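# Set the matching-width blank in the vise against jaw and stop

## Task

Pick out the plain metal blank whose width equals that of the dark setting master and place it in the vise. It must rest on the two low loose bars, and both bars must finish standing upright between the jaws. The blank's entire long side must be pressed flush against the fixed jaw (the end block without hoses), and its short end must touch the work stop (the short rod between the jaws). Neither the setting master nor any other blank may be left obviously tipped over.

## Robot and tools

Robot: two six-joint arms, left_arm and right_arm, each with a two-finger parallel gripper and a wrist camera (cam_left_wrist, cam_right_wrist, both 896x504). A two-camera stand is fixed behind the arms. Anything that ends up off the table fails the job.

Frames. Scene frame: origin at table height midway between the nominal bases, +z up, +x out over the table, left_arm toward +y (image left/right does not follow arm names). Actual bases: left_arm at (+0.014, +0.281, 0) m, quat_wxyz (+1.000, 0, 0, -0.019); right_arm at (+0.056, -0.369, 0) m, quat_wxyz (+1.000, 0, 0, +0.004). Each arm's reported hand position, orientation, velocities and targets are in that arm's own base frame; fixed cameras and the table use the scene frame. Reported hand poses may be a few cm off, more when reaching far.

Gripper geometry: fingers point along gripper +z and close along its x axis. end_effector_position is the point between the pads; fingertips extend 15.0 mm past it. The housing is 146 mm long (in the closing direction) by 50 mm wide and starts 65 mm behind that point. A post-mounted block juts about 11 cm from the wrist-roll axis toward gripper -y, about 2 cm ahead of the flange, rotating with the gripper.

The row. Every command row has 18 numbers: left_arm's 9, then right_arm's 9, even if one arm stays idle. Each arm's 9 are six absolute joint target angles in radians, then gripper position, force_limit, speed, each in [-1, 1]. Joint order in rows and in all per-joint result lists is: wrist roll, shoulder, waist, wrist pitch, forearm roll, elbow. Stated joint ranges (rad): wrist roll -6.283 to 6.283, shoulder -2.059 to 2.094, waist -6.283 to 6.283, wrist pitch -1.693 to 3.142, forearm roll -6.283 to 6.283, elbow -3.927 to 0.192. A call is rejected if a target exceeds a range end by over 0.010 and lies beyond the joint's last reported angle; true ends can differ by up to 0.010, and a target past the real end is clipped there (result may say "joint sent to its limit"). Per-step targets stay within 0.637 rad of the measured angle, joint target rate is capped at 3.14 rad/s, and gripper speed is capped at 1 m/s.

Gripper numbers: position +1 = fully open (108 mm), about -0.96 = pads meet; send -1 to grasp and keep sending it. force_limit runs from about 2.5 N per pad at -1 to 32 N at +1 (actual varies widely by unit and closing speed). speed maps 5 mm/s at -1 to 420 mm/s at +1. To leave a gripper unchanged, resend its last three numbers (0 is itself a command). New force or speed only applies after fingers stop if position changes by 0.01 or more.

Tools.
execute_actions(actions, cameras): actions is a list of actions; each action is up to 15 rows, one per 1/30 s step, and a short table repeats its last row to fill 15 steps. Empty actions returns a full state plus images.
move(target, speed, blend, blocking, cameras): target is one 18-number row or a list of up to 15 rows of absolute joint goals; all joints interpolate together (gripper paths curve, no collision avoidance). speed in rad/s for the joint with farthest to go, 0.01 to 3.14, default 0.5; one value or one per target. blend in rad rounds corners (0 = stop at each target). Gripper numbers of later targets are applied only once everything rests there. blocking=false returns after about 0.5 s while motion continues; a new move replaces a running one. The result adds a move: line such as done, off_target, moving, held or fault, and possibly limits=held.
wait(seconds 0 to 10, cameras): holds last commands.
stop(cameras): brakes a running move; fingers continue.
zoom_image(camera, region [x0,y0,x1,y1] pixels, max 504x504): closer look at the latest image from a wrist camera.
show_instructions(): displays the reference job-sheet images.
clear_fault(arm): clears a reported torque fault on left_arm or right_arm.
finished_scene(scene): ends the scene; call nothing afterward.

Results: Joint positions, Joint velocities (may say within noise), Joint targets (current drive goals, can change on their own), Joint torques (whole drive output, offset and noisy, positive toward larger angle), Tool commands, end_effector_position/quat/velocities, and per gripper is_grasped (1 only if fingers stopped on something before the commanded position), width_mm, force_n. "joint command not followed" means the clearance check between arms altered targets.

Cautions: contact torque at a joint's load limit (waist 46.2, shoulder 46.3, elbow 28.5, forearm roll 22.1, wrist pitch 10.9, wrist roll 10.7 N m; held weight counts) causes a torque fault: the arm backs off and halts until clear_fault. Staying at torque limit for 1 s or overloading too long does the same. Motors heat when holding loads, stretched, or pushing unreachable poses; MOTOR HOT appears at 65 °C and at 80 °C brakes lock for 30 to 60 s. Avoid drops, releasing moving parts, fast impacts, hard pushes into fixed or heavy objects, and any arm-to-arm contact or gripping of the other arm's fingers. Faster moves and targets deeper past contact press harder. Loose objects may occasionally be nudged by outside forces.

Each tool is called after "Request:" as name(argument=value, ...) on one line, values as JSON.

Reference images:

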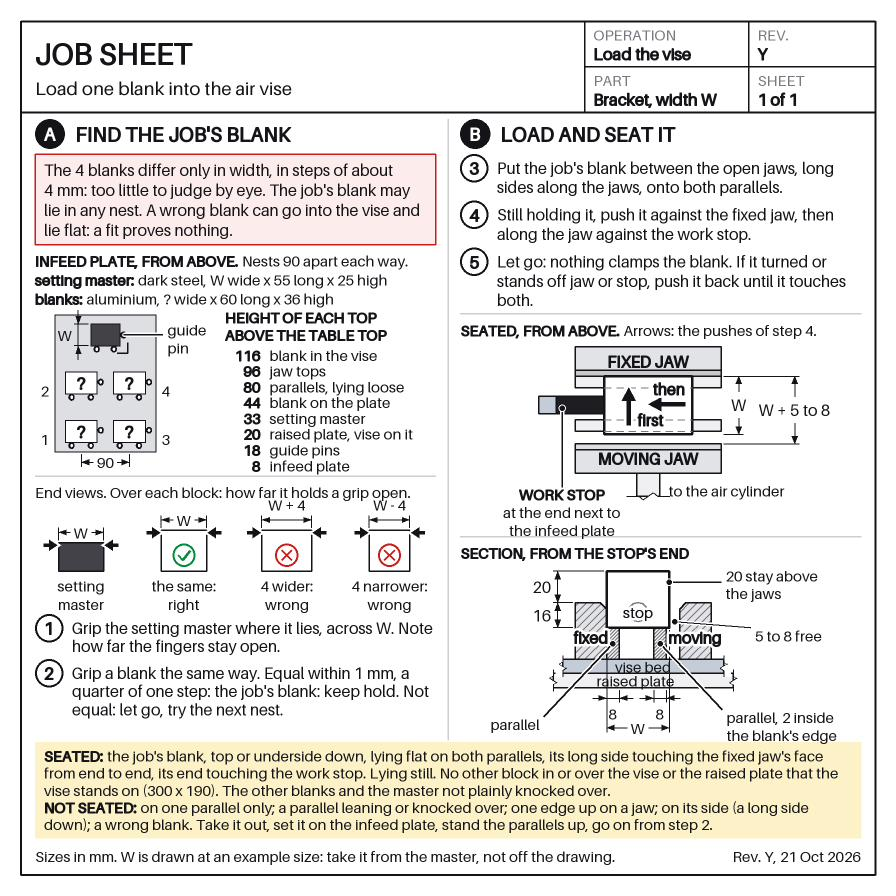

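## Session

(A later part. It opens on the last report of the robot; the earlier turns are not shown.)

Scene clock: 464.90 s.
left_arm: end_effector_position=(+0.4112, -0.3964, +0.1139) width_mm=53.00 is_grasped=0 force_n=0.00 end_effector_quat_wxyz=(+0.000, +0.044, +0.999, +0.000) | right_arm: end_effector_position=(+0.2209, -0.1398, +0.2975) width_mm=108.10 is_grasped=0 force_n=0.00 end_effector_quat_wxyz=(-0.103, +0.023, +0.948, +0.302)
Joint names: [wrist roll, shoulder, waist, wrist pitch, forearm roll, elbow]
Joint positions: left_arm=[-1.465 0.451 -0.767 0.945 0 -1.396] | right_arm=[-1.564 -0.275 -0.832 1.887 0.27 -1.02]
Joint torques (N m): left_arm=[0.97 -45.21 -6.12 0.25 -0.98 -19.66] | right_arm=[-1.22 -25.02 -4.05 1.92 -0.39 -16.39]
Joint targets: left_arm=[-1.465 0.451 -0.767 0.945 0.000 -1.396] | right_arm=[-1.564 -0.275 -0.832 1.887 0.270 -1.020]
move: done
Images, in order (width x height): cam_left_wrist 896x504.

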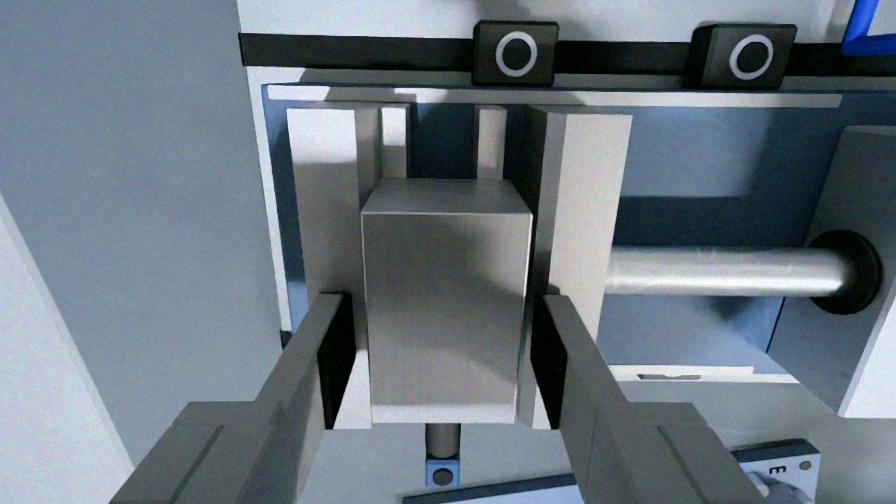

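Request:
move(target=[[-1.465,0.4171,-0.767,1.0059,0,-1.423,0.0,-0.1,-0.95,-1.564,-0.275,-0.832,1.887,0.27,-1.02,1,1,1],[-1.465,0.359,-0.767,1.1564,0,-1.5154,0.0,-0.1,-0.95,-1.564,-0.275,-0.832,1.887,0.27,-1.02,1,1,1]], speed=[0.06,0.2], blend=[0.03,0], cameras=["cam_left_wrist"])

Request:
zoom_image(camera="cam_left_wrist", region=[300, 150, 600, 400])

Scene clock: 479.40 s.
left_arm: end_effector_position=(+0.4109, -0.3961, +0.1996) width_mm=53.00 is_grasped=0 force_n=0.00 end_effector_quat_wxyz=(+0.000, +0.044, +0.999, +0.000) | right_arm: end_effector_position=(+0.2209, -0.1398, +0.2975) width_mm=108.10 is_grasped=0 force_n=0.00 end_effector_quat_wxyz=(-0.103, +0.023, +0.948, +0.302)
Joint names: [wrist roll, shoulder, waist, wrist pitch, forearm roll, elbow]
Joint positions: left_arm=[-1.465 0.359 -0.767 1.156 0 -1.515] | right_arm=[-1.564 -0.275 -0.832 1.887 0.27 -1.02]
Joint torques (N m): left_arm=[1.03 -43.93 -6.03 0.27 -0.83 -20.11] | right_arm=[-1.04 -25.16 -4.14 1.91 -0.72 -16.33]
Joint targets: left_arm=[-1.465 0.359 -0.767 1.156 0.000 -1.515] | right_arm=[-1.564 -0.275 -0.832 1.887 0.270 -1.020]
move: done
Images, in order (width x height): cam_left_wrist 896x504.

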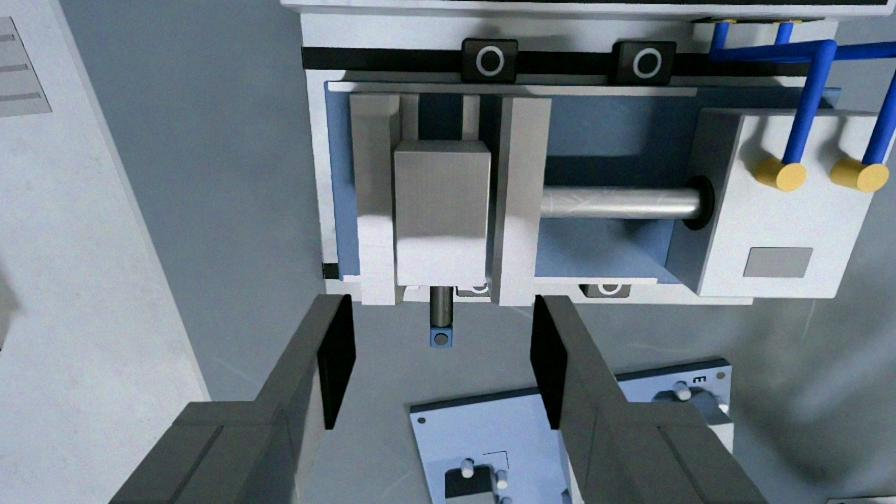

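Scaled by 1.680 from the camera's 896x504 image, which has a finer 1280x720 frame.

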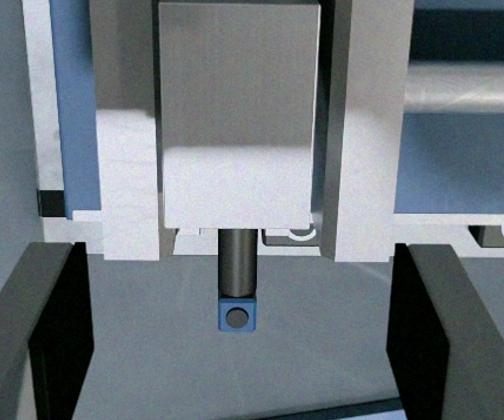

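Request:
finished_scene(scene=2)

The scene is finished: the task was done.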